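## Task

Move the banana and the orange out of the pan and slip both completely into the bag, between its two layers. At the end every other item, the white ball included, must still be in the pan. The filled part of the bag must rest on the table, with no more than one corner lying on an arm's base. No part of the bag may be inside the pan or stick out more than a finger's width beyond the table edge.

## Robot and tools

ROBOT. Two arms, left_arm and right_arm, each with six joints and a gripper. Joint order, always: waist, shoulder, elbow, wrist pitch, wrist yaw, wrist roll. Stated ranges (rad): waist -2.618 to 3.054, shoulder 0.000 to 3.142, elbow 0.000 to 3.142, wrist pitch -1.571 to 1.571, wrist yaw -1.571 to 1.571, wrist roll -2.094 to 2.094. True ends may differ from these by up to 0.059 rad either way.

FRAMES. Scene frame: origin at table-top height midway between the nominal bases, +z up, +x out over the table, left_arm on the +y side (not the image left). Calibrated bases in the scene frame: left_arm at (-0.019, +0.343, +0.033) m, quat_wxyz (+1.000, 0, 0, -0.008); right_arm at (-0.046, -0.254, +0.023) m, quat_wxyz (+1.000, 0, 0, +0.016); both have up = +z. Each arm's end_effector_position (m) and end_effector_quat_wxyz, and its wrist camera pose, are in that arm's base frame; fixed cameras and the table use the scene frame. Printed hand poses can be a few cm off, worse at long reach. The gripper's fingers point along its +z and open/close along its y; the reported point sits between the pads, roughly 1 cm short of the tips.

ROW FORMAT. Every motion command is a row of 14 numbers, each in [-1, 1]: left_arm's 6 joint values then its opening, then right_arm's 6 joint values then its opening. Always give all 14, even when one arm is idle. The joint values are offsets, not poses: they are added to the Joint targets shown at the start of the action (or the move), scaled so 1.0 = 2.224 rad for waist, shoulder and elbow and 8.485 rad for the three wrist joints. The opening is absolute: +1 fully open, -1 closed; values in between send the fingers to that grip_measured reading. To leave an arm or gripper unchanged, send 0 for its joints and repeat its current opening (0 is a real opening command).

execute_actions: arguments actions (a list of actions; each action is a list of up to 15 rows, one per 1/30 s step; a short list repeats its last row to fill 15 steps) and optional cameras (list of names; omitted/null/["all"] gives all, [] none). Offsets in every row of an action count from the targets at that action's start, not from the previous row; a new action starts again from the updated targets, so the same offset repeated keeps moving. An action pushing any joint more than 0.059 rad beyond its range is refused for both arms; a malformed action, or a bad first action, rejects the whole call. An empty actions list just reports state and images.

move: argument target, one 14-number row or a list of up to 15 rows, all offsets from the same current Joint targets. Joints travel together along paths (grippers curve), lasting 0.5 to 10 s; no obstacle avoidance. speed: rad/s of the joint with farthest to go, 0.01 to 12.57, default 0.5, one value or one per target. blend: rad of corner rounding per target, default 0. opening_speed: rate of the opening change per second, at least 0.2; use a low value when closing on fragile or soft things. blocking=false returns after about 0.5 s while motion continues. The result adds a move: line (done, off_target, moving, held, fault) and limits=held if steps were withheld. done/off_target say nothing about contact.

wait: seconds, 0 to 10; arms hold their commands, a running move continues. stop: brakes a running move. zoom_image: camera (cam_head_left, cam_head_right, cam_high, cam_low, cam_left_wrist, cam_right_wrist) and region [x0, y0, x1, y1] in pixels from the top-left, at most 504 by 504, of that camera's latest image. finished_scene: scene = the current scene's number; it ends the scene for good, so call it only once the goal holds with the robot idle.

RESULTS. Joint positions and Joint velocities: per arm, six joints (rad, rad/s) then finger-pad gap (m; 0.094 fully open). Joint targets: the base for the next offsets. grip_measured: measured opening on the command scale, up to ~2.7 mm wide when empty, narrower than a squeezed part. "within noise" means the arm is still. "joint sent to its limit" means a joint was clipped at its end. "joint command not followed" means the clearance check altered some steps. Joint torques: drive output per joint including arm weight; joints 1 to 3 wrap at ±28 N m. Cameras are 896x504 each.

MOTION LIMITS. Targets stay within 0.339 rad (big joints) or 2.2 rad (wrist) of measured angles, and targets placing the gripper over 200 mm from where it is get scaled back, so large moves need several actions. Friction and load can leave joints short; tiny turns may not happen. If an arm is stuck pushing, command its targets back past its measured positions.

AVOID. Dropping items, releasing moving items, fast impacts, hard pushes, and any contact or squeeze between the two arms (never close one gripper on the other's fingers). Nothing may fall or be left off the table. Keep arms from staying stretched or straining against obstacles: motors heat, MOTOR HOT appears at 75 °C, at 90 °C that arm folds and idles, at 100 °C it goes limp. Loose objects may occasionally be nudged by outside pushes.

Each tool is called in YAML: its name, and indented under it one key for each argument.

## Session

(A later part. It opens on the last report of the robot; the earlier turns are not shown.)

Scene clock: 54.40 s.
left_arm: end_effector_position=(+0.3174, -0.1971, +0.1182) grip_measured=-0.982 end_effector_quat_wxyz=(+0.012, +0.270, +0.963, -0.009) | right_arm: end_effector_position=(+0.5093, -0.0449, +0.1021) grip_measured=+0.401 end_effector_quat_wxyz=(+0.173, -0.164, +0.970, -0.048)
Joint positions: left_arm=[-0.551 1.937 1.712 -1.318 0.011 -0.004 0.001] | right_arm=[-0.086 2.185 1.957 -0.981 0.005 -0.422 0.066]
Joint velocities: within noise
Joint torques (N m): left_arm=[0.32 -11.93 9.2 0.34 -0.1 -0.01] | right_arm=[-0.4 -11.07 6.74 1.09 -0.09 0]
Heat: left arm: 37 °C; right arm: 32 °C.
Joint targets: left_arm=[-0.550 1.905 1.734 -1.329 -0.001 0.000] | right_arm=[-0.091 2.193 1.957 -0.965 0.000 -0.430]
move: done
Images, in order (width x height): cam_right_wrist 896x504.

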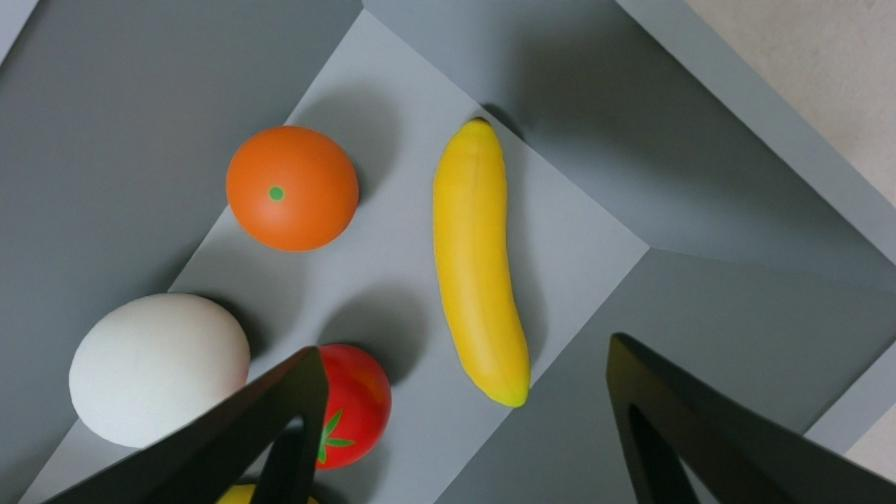

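move:
  target: [0,0,0,0,0,0,-1, -0.0045,0.0317,-0.0465,0.0206,0,-0.0118,0.1]
  speed: 0.4
  cameras: ["cam_right_wrist"]

Scene clock: 56.17 s.
left_arm: end_effector_position=(+0.3174, -0.1971, +0.1182) grip_measured=-0.982 end_effector_quat_wxyz=(+0.012, +0.270, +0.963, -0.009) | right_arm: end_effector_position=(+0.5202, -0.0498, +0.0463) grip_measured=+0.101 end_effector_quat_wxyz=(+0.170, -0.209, +0.961, -0.057)
Joint positions: left_arm=[-0.551 1.937 1.712 -1.318 0.011 -0.004 0.001] | right_arm=[-0.094 2.257 1.852 -0.807 0.005 -0.523 0.052]
Joint velocities: within noise
Joint torques (N m): left_arm=[0.24 -11.92 9.17 0.35 -0.1 0] | right_arm=[-0.59 -11.62 6.78 1.13 -0.1 -0.01]
Heat: left arm: 38 °C; right arm: 33 °C.
Joint targets: left_arm=[-0.550 1.905 1.734 -1.329 -0.001 0.000] | right_arm=[-0.100 2.263 1.853 -0.790 0.000 -0.530]
move: done
Images, in order (width x height): cam_right_wrist 896x504.

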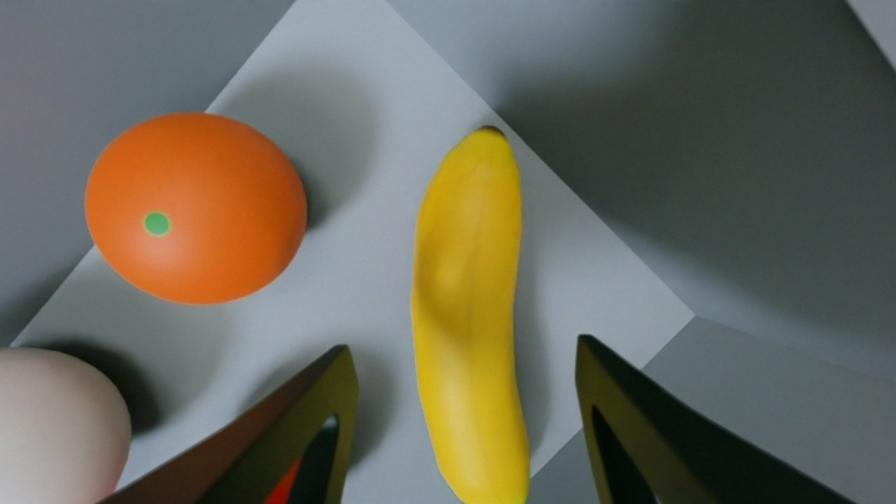

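move:
  target: [0,0,0,0,0,0,-1, -0.0054,0.0282,-0.0414,0.0183,0,-0.0035,0.1]
  speed: 0.3
  cameras: ["cam_right_wrist"]

Scene clock: 57.83 s.
left_arm: end_effector_position=(+0.3174, -0.1971, +0.1182) grip_measured=-0.982 end_effector_quat_wxyz=(+0.012, +0.270, +0.963, -0.009) | right_arm: end_effector_position=(+0.5255, -0.0573, +0.0036) grip_measured=+0.101 end_effector_quat_wxyz=(+0.175, -0.217, +0.958, -0.062)
Joint positions: left_arm=[-0.551 1.937 1.712 -1.318 0.011 -0.004 0.001] | right_arm=[-0.107 2.312 1.766 -0.651 0.004 -0.552 0.052]
Joint velocities: within noise
Joint torques (N m): left_arm=[0.29 -11.97 9.18 0.35 -0.09 -0.01] | right_arm=[-0.46 -11.12 6.02 1.15 -0.09 -0.03]
Heat: left arm: 38 °C; right arm: 33 °C.
Joint targets: left_arm=[-0.550 1.905 1.734 -1.329 -0.001 0.000] | right_arm=[-0.112 2.326 1.761 -0.635 0.000 -0.560]
move: done
Images, in order (width x height): cam_right_wrist 896x504.

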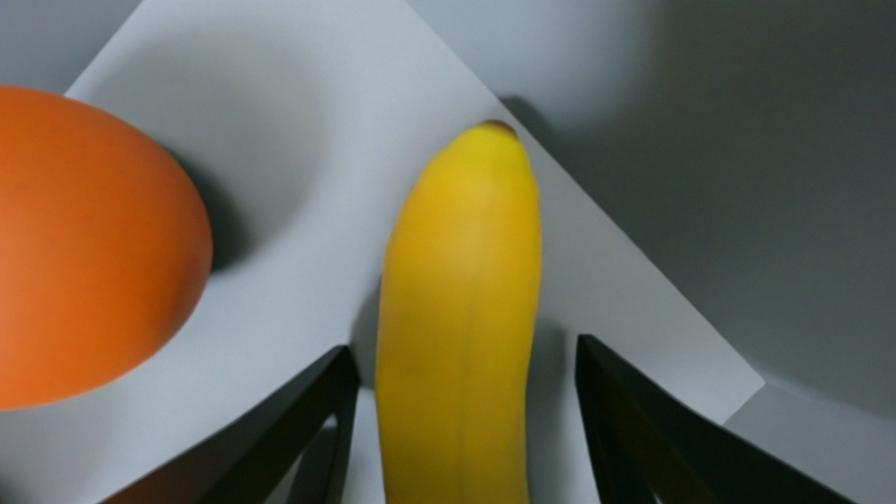

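move:
  target:
    - [0,0,0,0,0,0,-1, 0,0.0035,-0.0051,0.0022,0,0,0.1]
    - [0,0,0,0,0,0,-1, 0,0.0035,-0.0051,0.0022,0,0,-0.5]
  speed: 0.3
  opening_speed: 0.4
  cameras: ["cam_right_wrist"]

Scene clock: 60.80 s.
left_arm: end_effector_position=(+0.3174, -0.1971, +0.1182) grip_measured=-0.982 end_effector_quat_wxyz=(+0.012, +0.270, +0.963, -0.009) | right_arm: end_effector_position=(+0.5269, -0.0574, +0.0013) grip_measured=-0.433 end_effector_quat_wxyz=(+0.180, -0.217, +0.957, -0.064)
Joint positions: left_arm=[-0.551 1.937 1.712 -1.318 0.011 -0.004 0.001] | right_arm=[-0.107 2.313 1.755 -0.629 0.004 -0.553 0.027]
Joint velocities: within noise
Joint torques (N m): left_arm=[0.27 -11.89 9.17 0.34 -0.08 -0.01] | right_arm=[-0.47 -10.52 6.06 1.12 -0.09 -0.02]
Heat: left arm: 38 °C; right arm: 34 °C.
Joint targets: left_arm=[-0.550 1.905 1.734 -1.329 -0.001 0.000] | right_arm=[-0.112 2.334 1.750 -0.616 0.000 -0.560]
move: done
Images, in order (width x height): cam_right_wrist 896x504.

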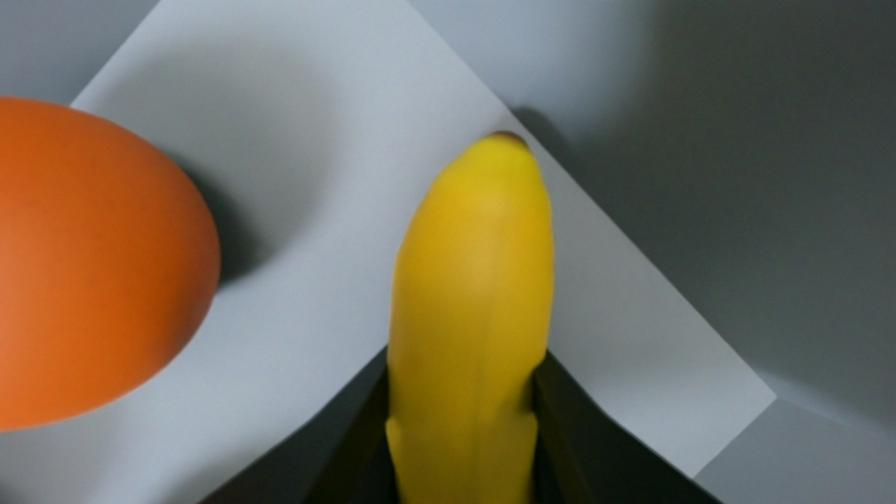

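move:
  target:
    - [0,0,0,0,0,0,-1, 0,-0.0636,0.0933,-0.0411,0,0,-0.5]
    - [0,0,0,0,0,0,-1, 0,-0.2582,0.0352,-0.0769,0,0,-0.5]
    - [0,0,0,0,0,0,-1, 0.1853,-0.5355,-0.1857,-0.0681,0,-0.119,-0.5]
    - [0,0,0,0,0,0,-1, 0.3651,-0.5355,-0.1857,-0.0681,0,-0.119,-0.5]
  speed: [0.4,0.7,0.8,0.8]
  blend: 0.08
  cameras: ["cam_right_wrist","cam_head_left","cam_head_right"]

Scene clock: 64.83 s.
left_arm: end_effector_position=(+0.3174, -0.1971, +0.1182) grip_measured=-0.982 end_effector_quat_wxyz=(+0.012, +0.270, +0.963, -0.009) | right_arm: end_effector_position=(+0.2085, +0.1724, +0.2486) grip_measured=-0.439 end_effector_quat_wxyz=(-0.243, +0.870, -0.413, +0.115)
Joint positions: left_arm=[-0.551 1.937 1.712 -1.318 0.011 -0.004 0.001] | right_arm=[0.693 1.155 1.34 -1.211 0.003 -1.562 0.026]
Joint velocities: within noise
Joint torques (N m): left_arm=[0.31 -11.9 9.17 0.33 -0.09 -0.01] | right_arm=[0.7 -3.84 6.11 1.38 -0.11 -0.05]
Heat: left arm: 39 °C; right arm: 35 °C.
Joint targets: left_arm=[-0.550 1.905 1.734 -1.329 -0.001 0.000] | right_arm=[0.700 1.143 1.337 -1.194 0.000 -1.570]
move: done
Images, in order (width x height): cam_head_left 896x504, cam_head_right 896x504, cam_right_wrist 896x504.

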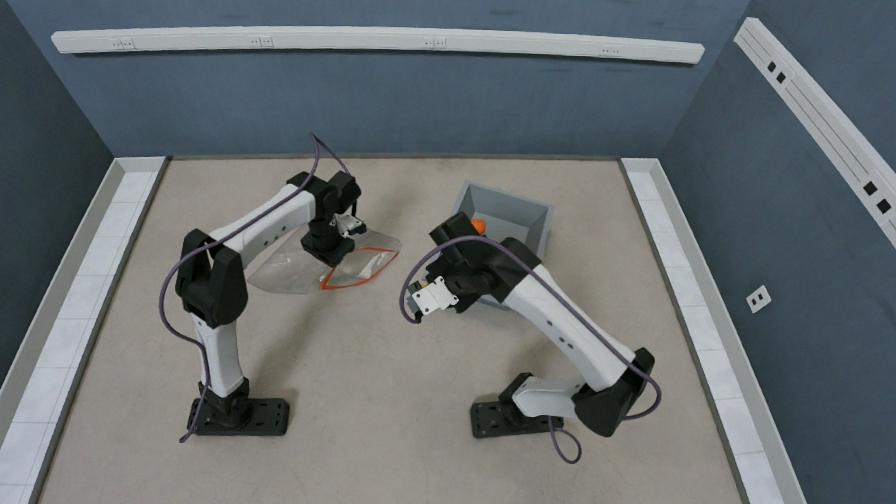

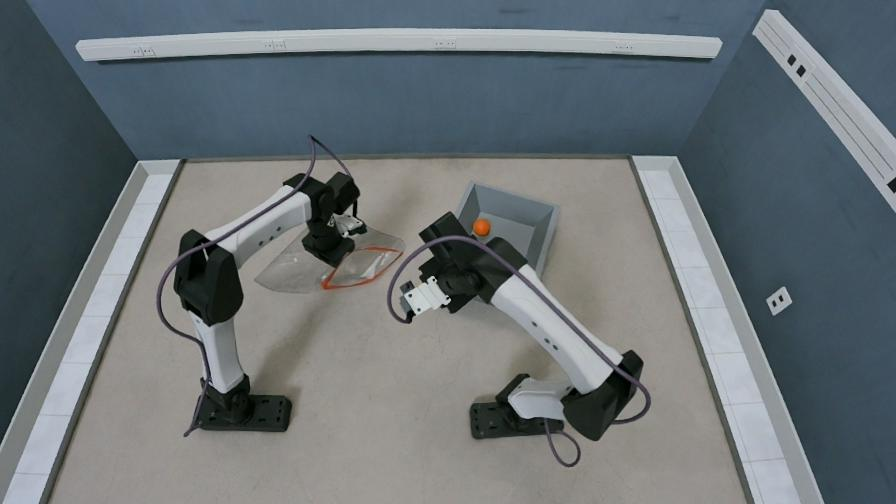

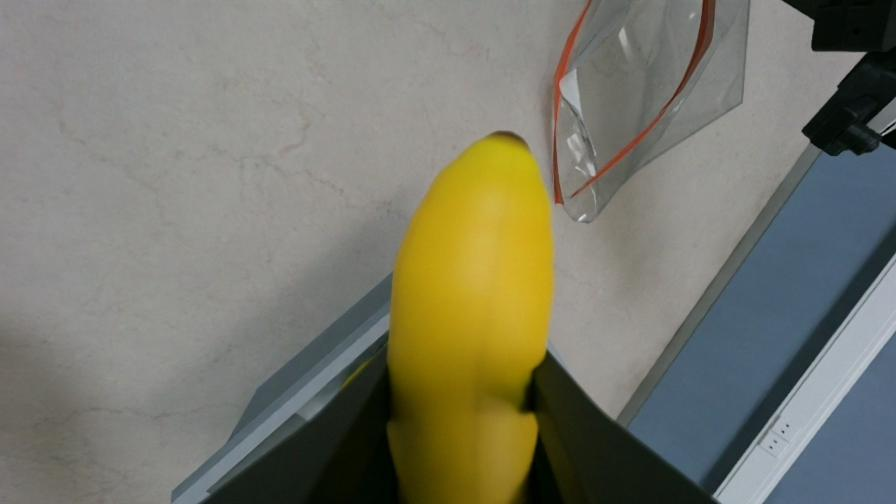

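move:
  target:
    - [0,0,0,0,0,0,-1, -0.0045,-0.0643,-0.3314,0.0949,0,0,-0.5]
    - [0,0,0,0,0,0,-1, -0.0045,0.2707,-0.4906,0.2590,0,0,-0.5]
  speed: [0.8,0.6]
  blend: 0.05
  cameras: ["cam_right_wrist","cam_head_left","cam_low"]

Scene clock: 69.77 s.
left_arm: end_effector_position=(+0.3174, -0.1971, +0.1182) grip_measured=-0.982 end_effector_quat_wxyz=(+0.012, +0.270, +0.963, -0.009) | right_arm: end_effector_position=(+0.2758, +0.2283, +0.0147) grip_measured=-0.439 end_effector_quat_wxyz=(-0.458, +0.779, -0.370, +0.215)
Joint positions: left_arm=[-0.551 1.937 1.712 -1.318 0.011 -0.004 0.001] | right_arm=[0.693 1.736 0.247 0.98 0.003 -1.564 0.026]
Joint velocities: within noise
Joint torques (N m): left_arm=[0.31 -11.89 9.21 0.34 -0.1 -0.01] | right_arm=[-0.28 -4.38 3.47 2 -0.09 0.05]
Heat: left arm: 40 °C; right arm: 34 °C.
Joint targets: left_arm=[-0.550 1.905 1.734 -1.329 -0.001 0.000] | right_arm=[0.690 1.745 0.245 1.003 0.000 -1.570]
move: done
Images, in order (width x height): cam_head_left 896x504, cam_low 896x504, cam_right_wrist 896x504.

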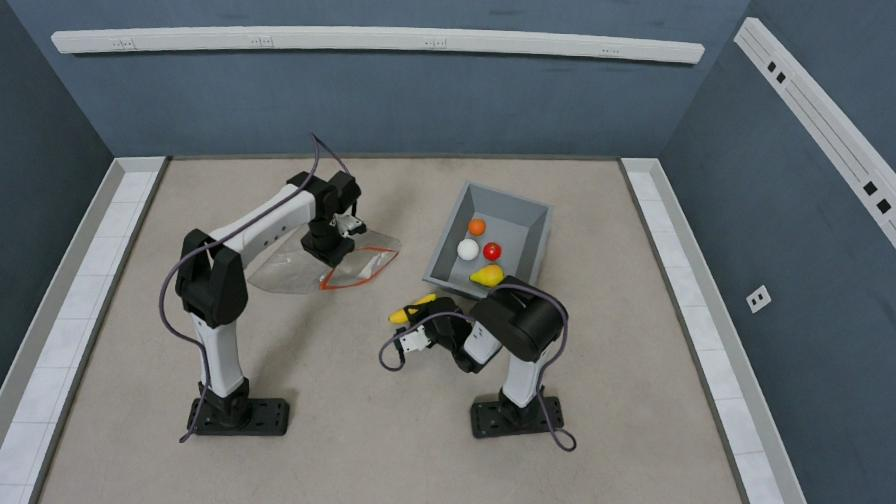

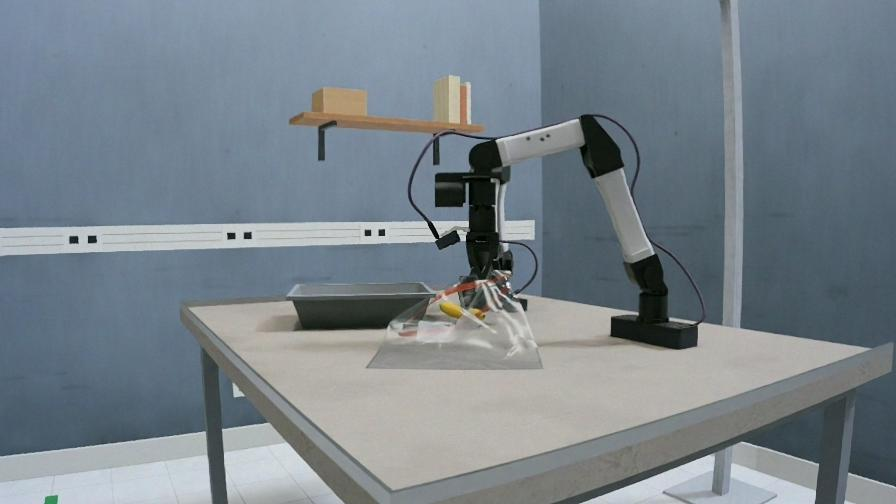

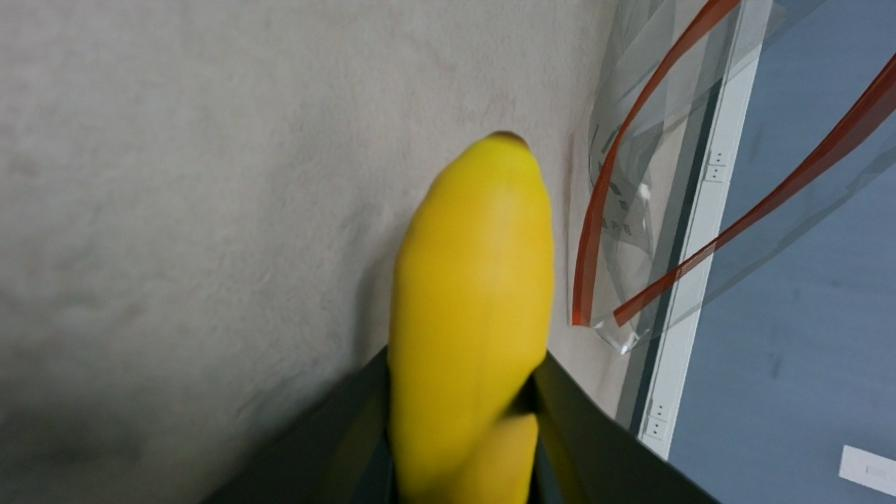

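zoom_image:
  camera: "cam_low"
  region: [350, 240, 560, 380]

zoom_image:
  camera: "cam_head_left"
  region: [230, 200, 460, 350]

Scaled by 2.400 from the camera's 896x504 image, which has a finer 1280x720 frame.

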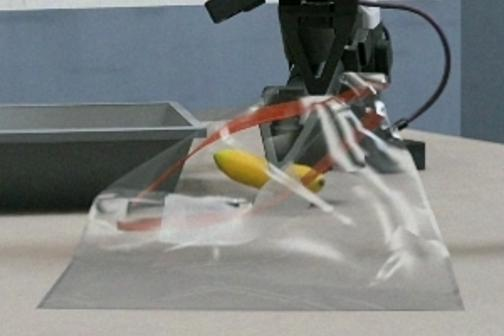

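Scaled by 2.191 from the camera's 896x504 image, which has a finer 1280x720 frame.

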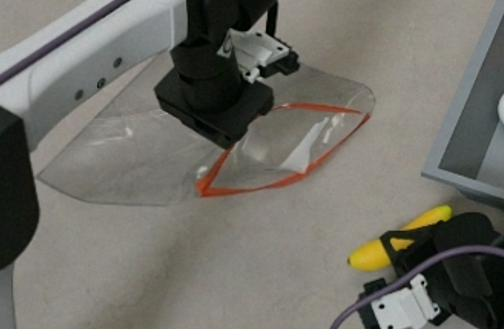

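move:
  target:
    - [0,0,0,0,0,0,-1, 0,0.1174,0.1340,0.0047,0,0.0354,-0.5]
    - [0,0,0,0,0,0,-1, 0,0.0960,0.1834,-0.0067,0,0.0354,-0.5]
  speed: 0.3
  cameras: ["cam_right_wrist","cam_head_left","cam_low"]

zoom_image:
  camera: "cam_head_left"
  region: [230, 200, 460, 350]

zoom_image:
  camera: "cam_low"
  region: [350, 240, 560, 380]

Scene clock: 74.13 s.
left_arm: end_effector_position=(+0.3174, -0.1971, +0.1182) grip_measured=-0.982 end_effector_quat_wxyz=(+0.012, +0.270, +0.963, -0.009) | right_arm: end_effector_position=(+0.3571, +0.2957, +0.0281) grip_measured=-0.439 end_effector_quat_wxyz=(-0.522, +0.698, -0.464, +0.159)
Joint positions: left_arm=[-0.551 1.937 1.712 -1.318 0.011 -0.004 0.001] | right_arm=[0.693 1.993 0.636 0.94 0.003 -1.278 0.026]
Joint velocities: within noise
Joint torques (N m): left_arm=[0.27 -11.92 9.21 0.34 -0.09 -0.01] | right_arm=[-0.27 -11.07 6.05 1.95 -0.08 0.19]
Heat: left arm: 40 °C; right arm: 34 °C.
Joint targets: left_arm=[-0.550 1.905 1.734 -1.329 -0.001 0.000] | right_arm=[0.690 1.958 0.653 0.947 0.000 -1.269]
move: done
Images, in order (width x height): cam_head_left 896x504, cam_low 896x504, cam_right_wrist 896x504.

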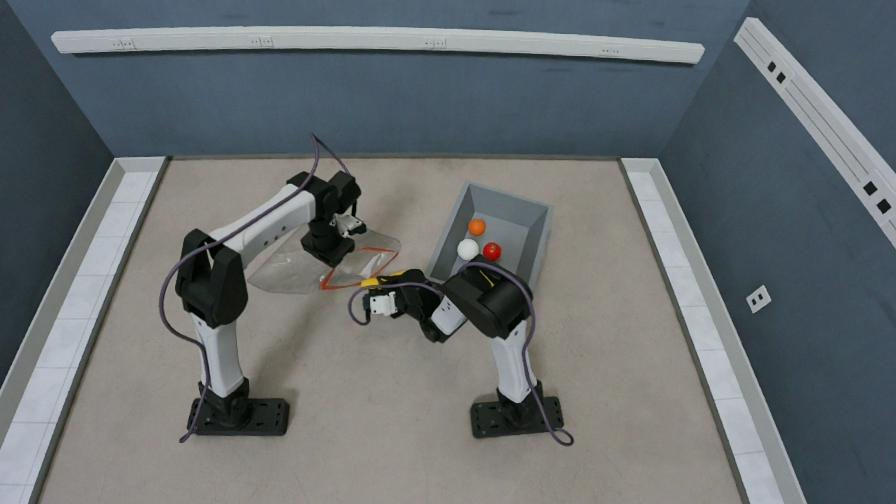

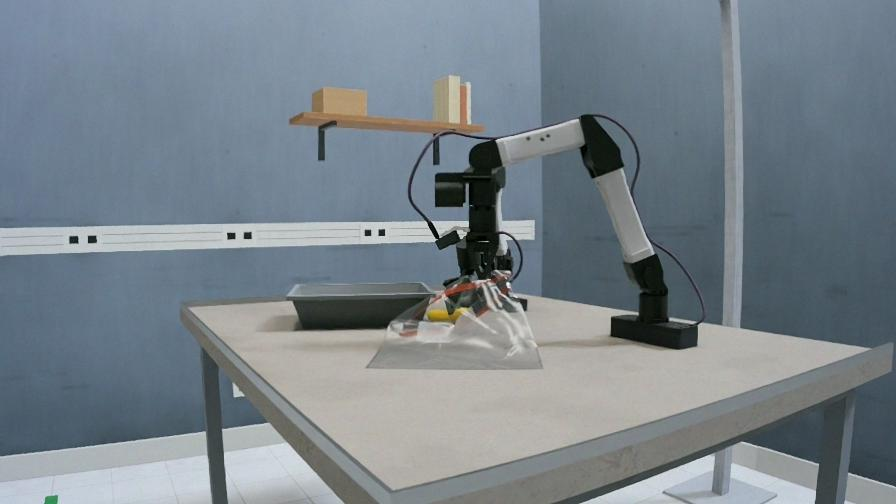

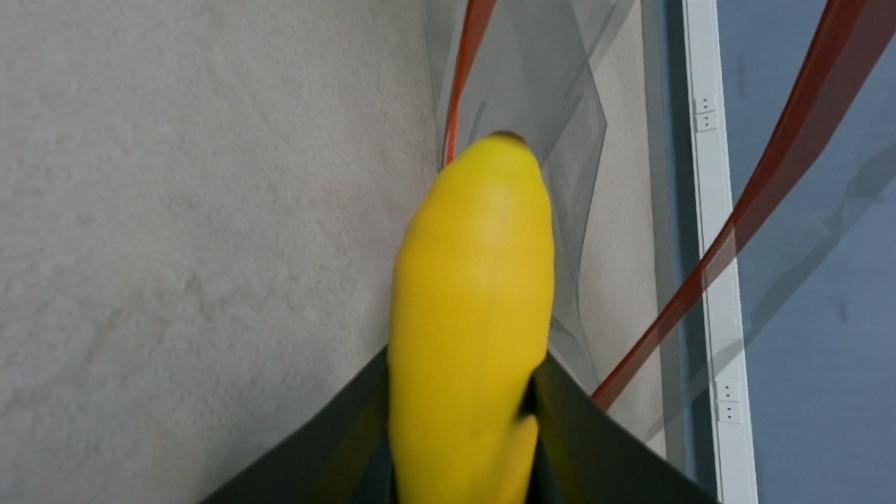

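Scaled by 2.191 from the camera's 896x504 image, which has a finer 1280x720 frame.

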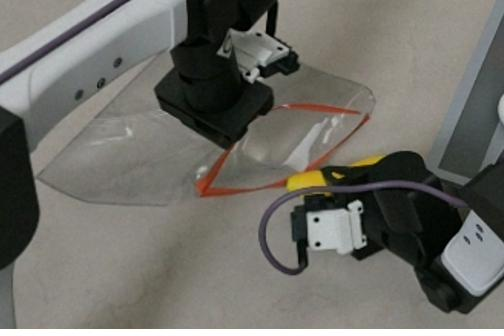

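Scaled by 2.400 from the camera's 896x504 image, which has a finer 1280x720 frame.

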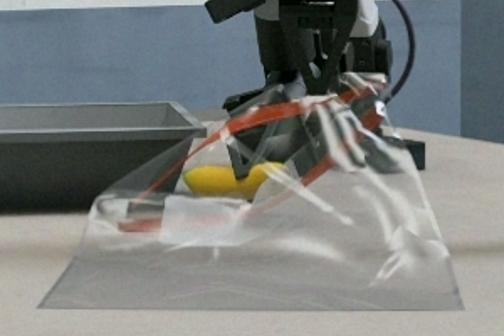

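move:
  target:
    - [0,0,0,0,0,0,-1, 0,-0.0459,0.0077,-0.0140,0,0,-0.5]
  speed: 0.3
  cameras: ["cam_right_wrist","cam_head_left","cam_low"]

zoom_image:
  camera: "cam_low"
  region: [350, 240, 560, 380]

Scene clock: 75.90 s.
left_arm: end_effector_position=(+0.3174, -0.1971, +0.1182) grip_measured=-0.982 end_effector_quat_wxyz=(+0.012, +0.270, +0.963, -0.009) | right_arm: end_effector_position=(+0.3573, +0.2959, +0.0513) grip_measured=-0.439 end_effector_quat_wxyz=(-0.521, +0.699, -0.464, +0.158)
Joint positions: left_arm=[-0.551 1.937 1.712 -1.318 0.011 -0.004 0.001] | right_arm=[0.693 1.892 0.651 0.821 0.003 -1.278 0.026]
Joint velocities: within noise
Joint torques (N m): left_arm=[0.29 -11.95 9.2 0.35 -0.09 -0.01] | right_arm=[-0.27 -10.86 6.9 1.97 -0.08 0.2]
Heat: left arm: 40 °C; right arm: 35 °C.
Joint targets: left_arm=[-0.550 1.905 1.734 -1.329 -0.001 0.000] | right_arm=[0.690 1.856 0.671 0.828 0.000 -1.269]
move: off_target (right_arm); right_arm: the shoulder is farthest, 0.036 rad from its target
Images, in order (width x height): cam_head_left 896x504, cam_low 896x504, cam_right_wrist 896x504.

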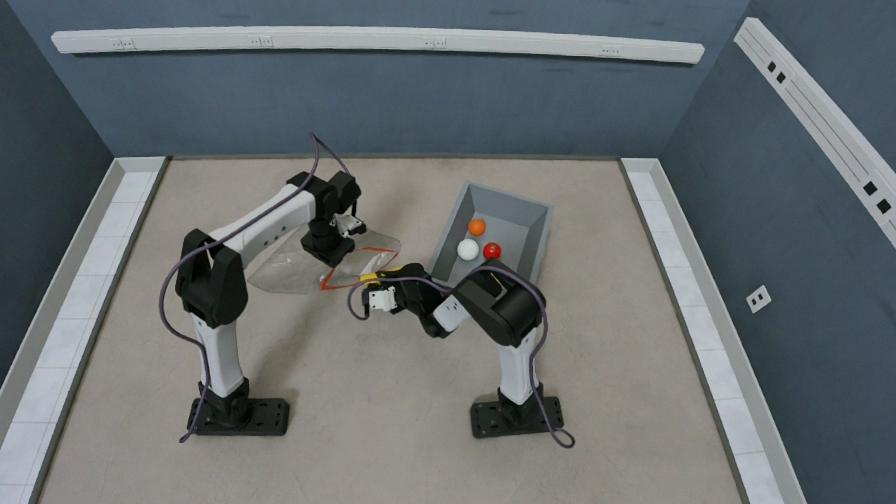

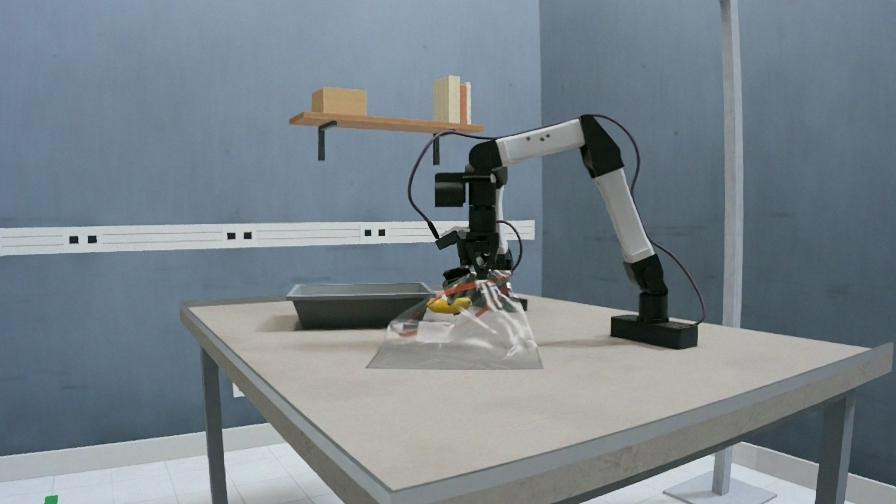

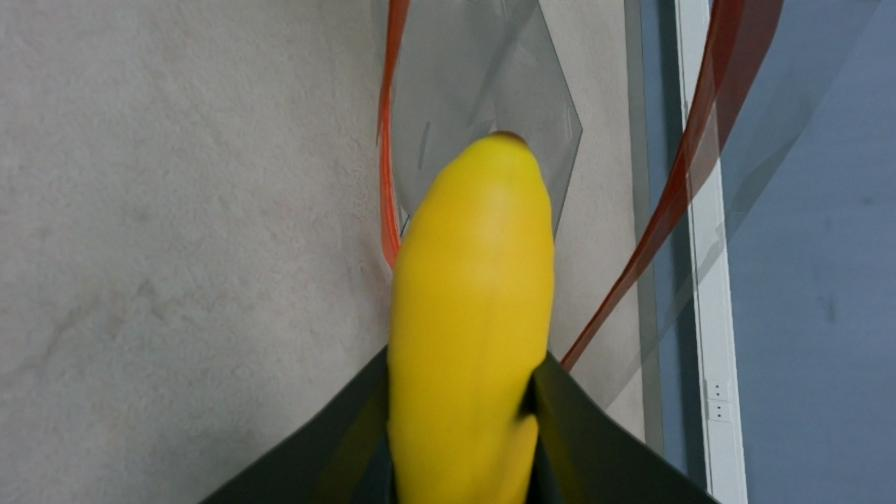

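Scaled by 2.400 from the camera's 896x504 image, which has a finer 1280x720 frame.

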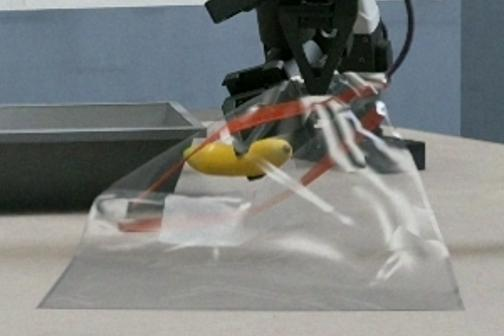

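move:
  target:
    - [0,0,0,0,0,0,-1, 0,0.0707,0.1093,-0.0085,0,0,-0.5]
  speed: 0.3
  cameras: ["cam_right_wrist","cam_head_left","cam_low"]

zoom_image:
  camera: "cam_low"
  region: [350, 240, 560, 380]

zoom_image:
  camera: "cam_head_left"
  region: [230, 200, 460, 350]

Scene clock: 77.63 s.
left_arm: end_effector_position=(+0.3174, -0.1971, +0.1182) grip_measured=-0.982 end_effector_quat_wxyz=(+0.012, +0.270, +0.963, -0.009) | right_arm: end_effector_position=(+0.4023, +0.3332, +0.0734) grip_measured=-0.439 end_effector_quat_wxyz=(-0.544, +0.685, -0.456, +0.165)
Joint positions: left_arm=[-0.551 1.937 1.712 -1.318 0.011 -0.004 0.001] | right_arm=[0.693 2.001 0.889 0.749 0.003 -1.278 0.026]
Joint velocities: within noise
Joint torques (N m): left_arm=[0.28 -11.9 9.22 0.36 -0.1 -0.02] | right_arm=[-0.27 -8.09 7.9 1.91 -0.08 0.2]
Heat: left arm: 41 °C; right arm: 35 °C.
Joint targets: left_arm=[-0.550 1.905 1.734 -1.329 -0.001 0.000] | right_arm=[0.690 2.014 0.914 0.755 0.000 -1.269]
move: done
Images, in order (width x height): cam_head_left 896x504, cam_low 896x504, cam_right_wrist 896x504.

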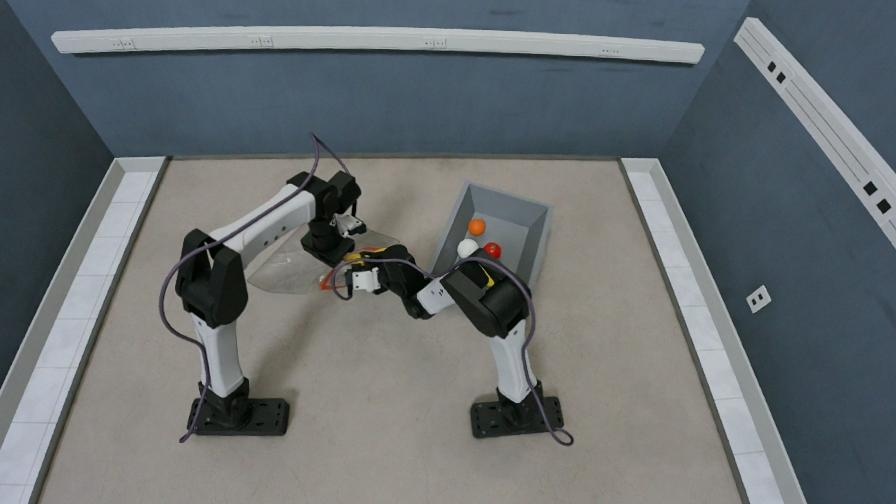

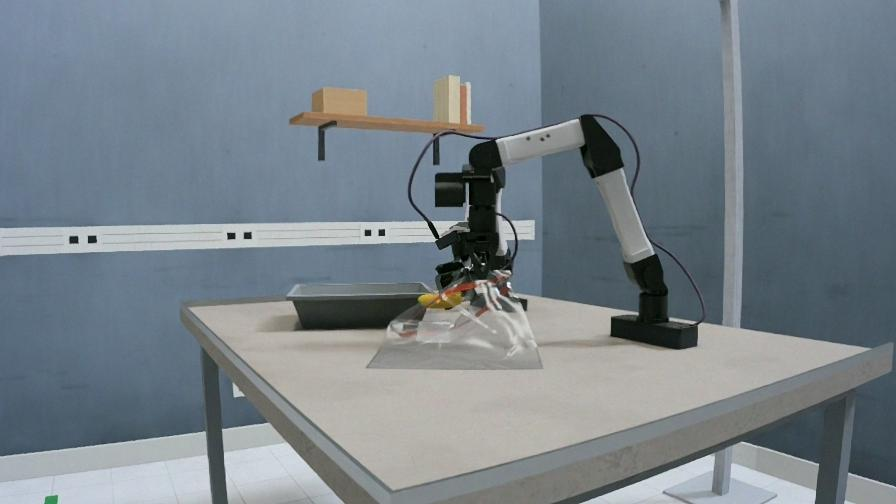

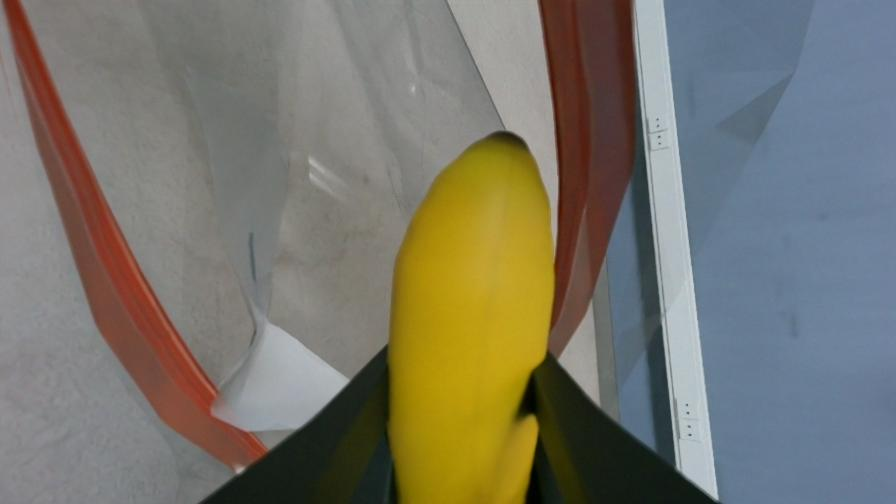

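Scaled by 2.400 from the camera's 896x504 image, which has a finer 1280x720 frame.

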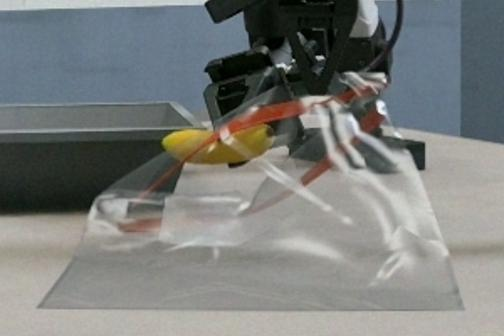

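Scaled by 2.191 from the camera's 896x504 image, which has a finer 1280x720 frame.

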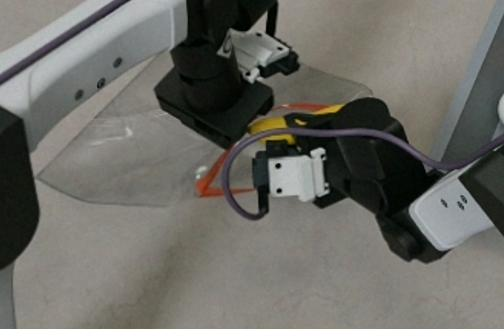

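move:
  target:
    - [0,0,0,0,0,0,-1, 0,0.0629,-0.0046,0.0195,0,0,-0.5]
  speed: 0.3
  cameras: ["cam_right_wrist","cam_head_left","cam_low"]

zoom_image:
  camera: "cam_low"
  region: [350, 240, 560, 380]

Scene clock: 79.27 s.
left_arm: end_effector_position=(+0.3174, -0.1971, +0.1182) grip_measured=-0.982 end_effector_quat_wxyz=(+0.012, +0.270, +0.963, -0.009) | right_arm: end_effector_position=(+0.4059, +0.3362, +0.0355) grip_measured=-0.439 end_effector_quat_wxyz=(-0.546, +0.684, -0.455, +0.166)
Joint positions: left_arm=[-0.551 1.937 1.712 -1.318 0.011 -0.004 0.001] | right_arm=[0.693 2.144 0.891 0.896 0.003 -1.278 0.026]
Joint velocities: within noise
Joint torques (N m): left_arm=[0.34 -11.9 9.18 0.34 -0.09 -0.01] | right_arm=[-0.27 -8.87 6.19 2.14 -0.08 0.2]
Heat: left arm: 41 °C; right arm: 35 °C.
Joint targets: left_arm=[-0.550 1.905 1.734 -1.329 -0.001 0.000] | right_arm=[0.690 2.153 0.904 0.921 0.000 -1.269]
move: done
Images, in order (width x height): cam_head_left 896x504, cam_low 896x504, cam_right_wrist 896x504.

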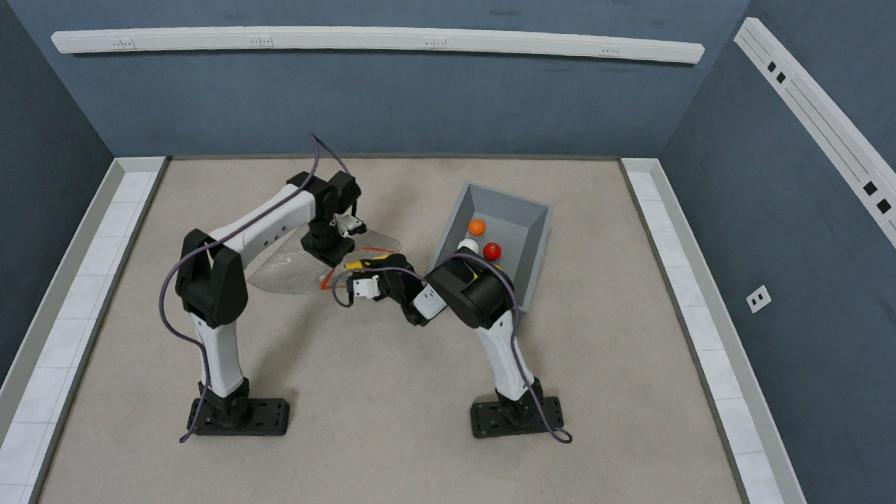

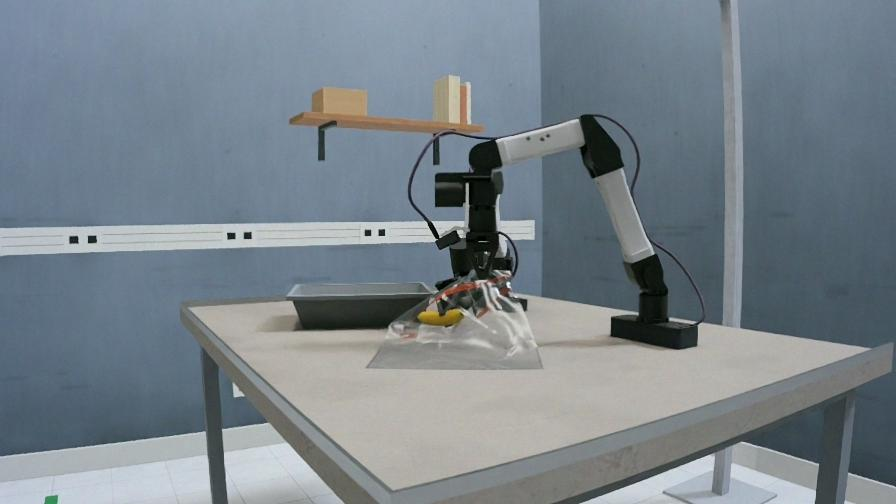

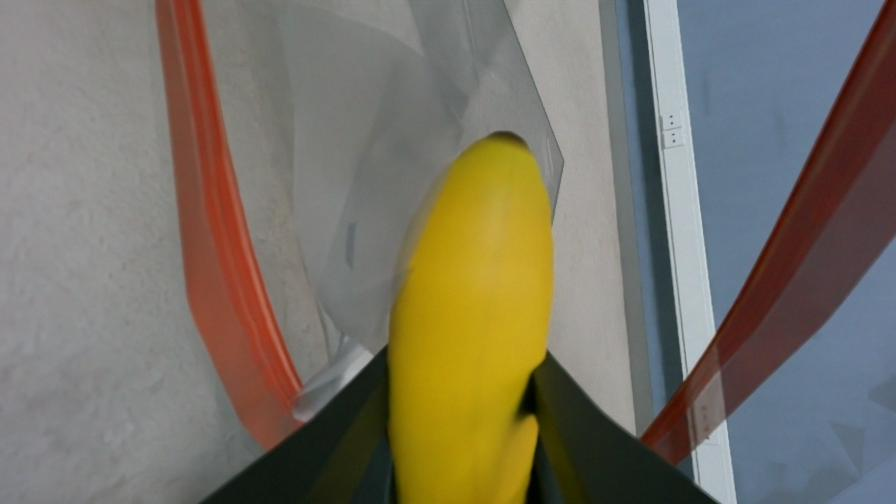

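Scaled by 2.400 from the camera's 896x504 image, which has a finer 1280x720 frame.

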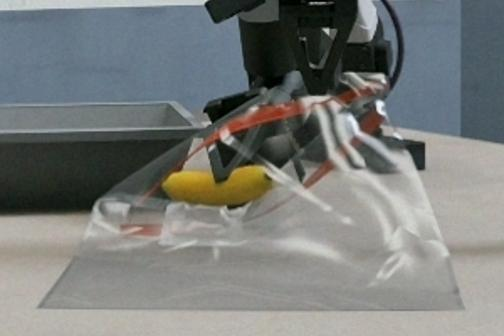

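move:
  target:
    - [0,0,0,0,0,0,-1, 0,0.0693,0.1373,-0.0145,0,0,-0.5]
  speed: 0.25
  cameras: ["cam_right_wrist","cam_head_left","cam_low"]

zoom_image:
  camera: "cam_low"
  region: [350, 240, 560, 380]

zoom_image:
  camera: "cam_head_left"
  region: [230, 200, 460, 350]

Scene clock: 81.40 s.
left_arm: end_effector_position=(+0.3181, -0.1940, +0.1182) grip_measured=-0.982 end_effector_quat_wxyz=(+0.012, +0.269, +0.963, -0.003) | right_arm: end_effector_position=(+0.4544, +0.3754, +0.0378) grip_measured=-0.439 end_effector_quat_wxyz=(-0.556, +0.677, -0.451, +0.169)
Joint positions: left_arm=[-0.548 1.937 1.712 -1.322 -0.001 -0.004 0.001] | right_arm=[0.691 2.296 1.181 0.785 0.003 -1.278 0.026]
Joint velocities: within noise
Joint torques (N m): left_arm=[0.05 -11.95 9.18 0.39 0.01 0] | right_arm=[-0.12 -10.39 8.2 2.03 -0.09 0.2]
Heat: left arm: 41 °C; right arm: 35 °C.
Joint targets: left_arm=[-0.550 1.905 1.734 -1.329 0.000 0.000] | right_arm=[0.690 2.308 1.209 0.798 0.000 -1.269]
move: done
Images, in order (width x height): cam_head_left 896x504, cam_low 896x504, cam_right_wrist 896x504.

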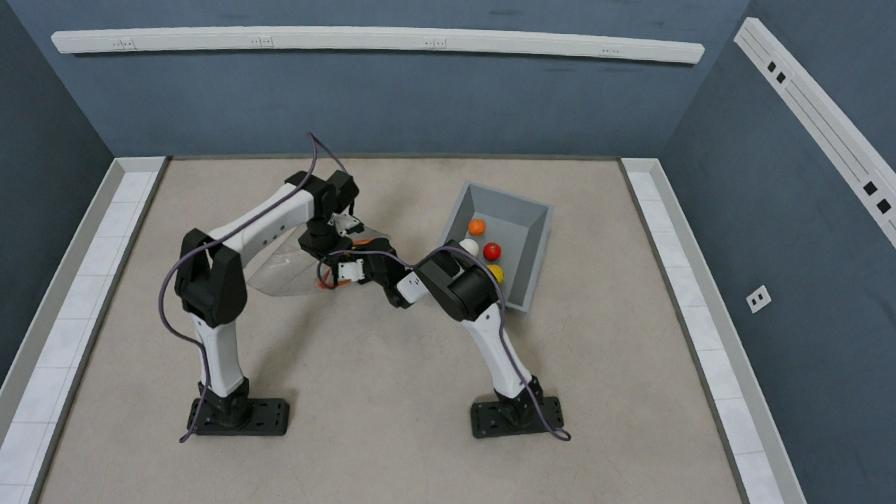

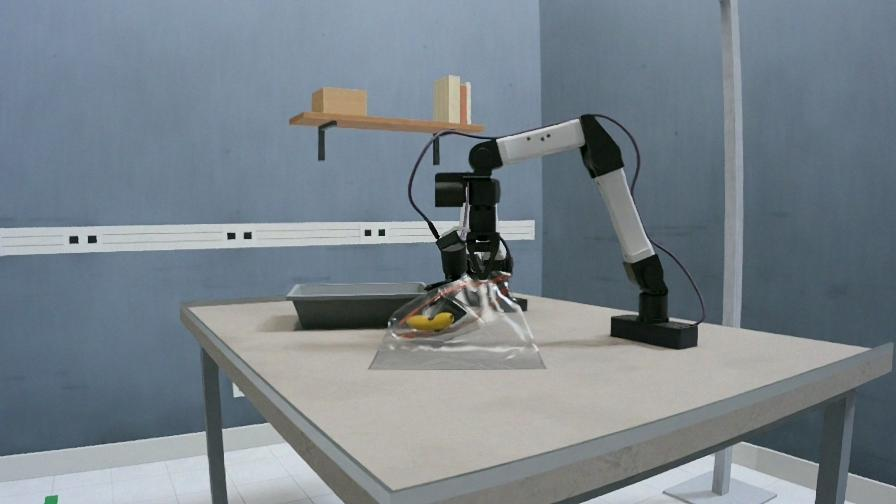

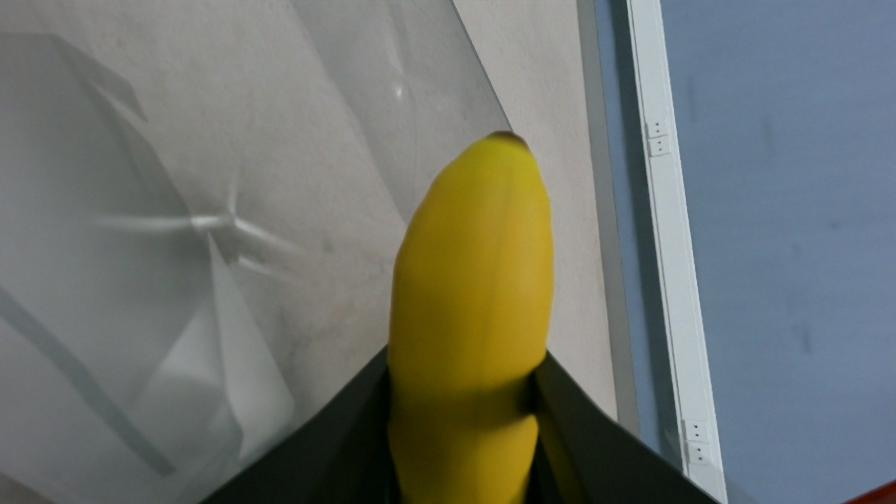

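Scaled by 2.400 from the camera's 896x504 image, which has a finer 1280x720 frame.

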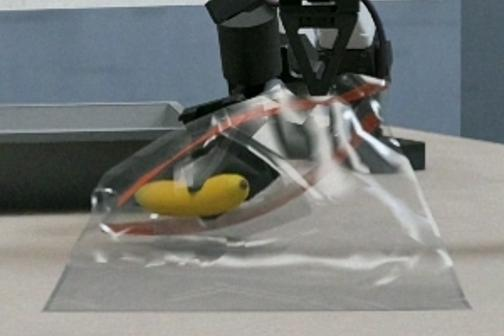

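Scaled by 2.191 from the camera's 896x504 image, which has a finer 1280x720 frame.

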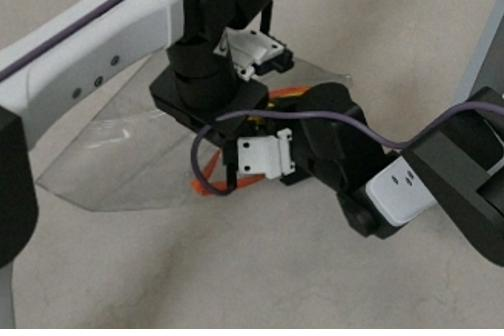

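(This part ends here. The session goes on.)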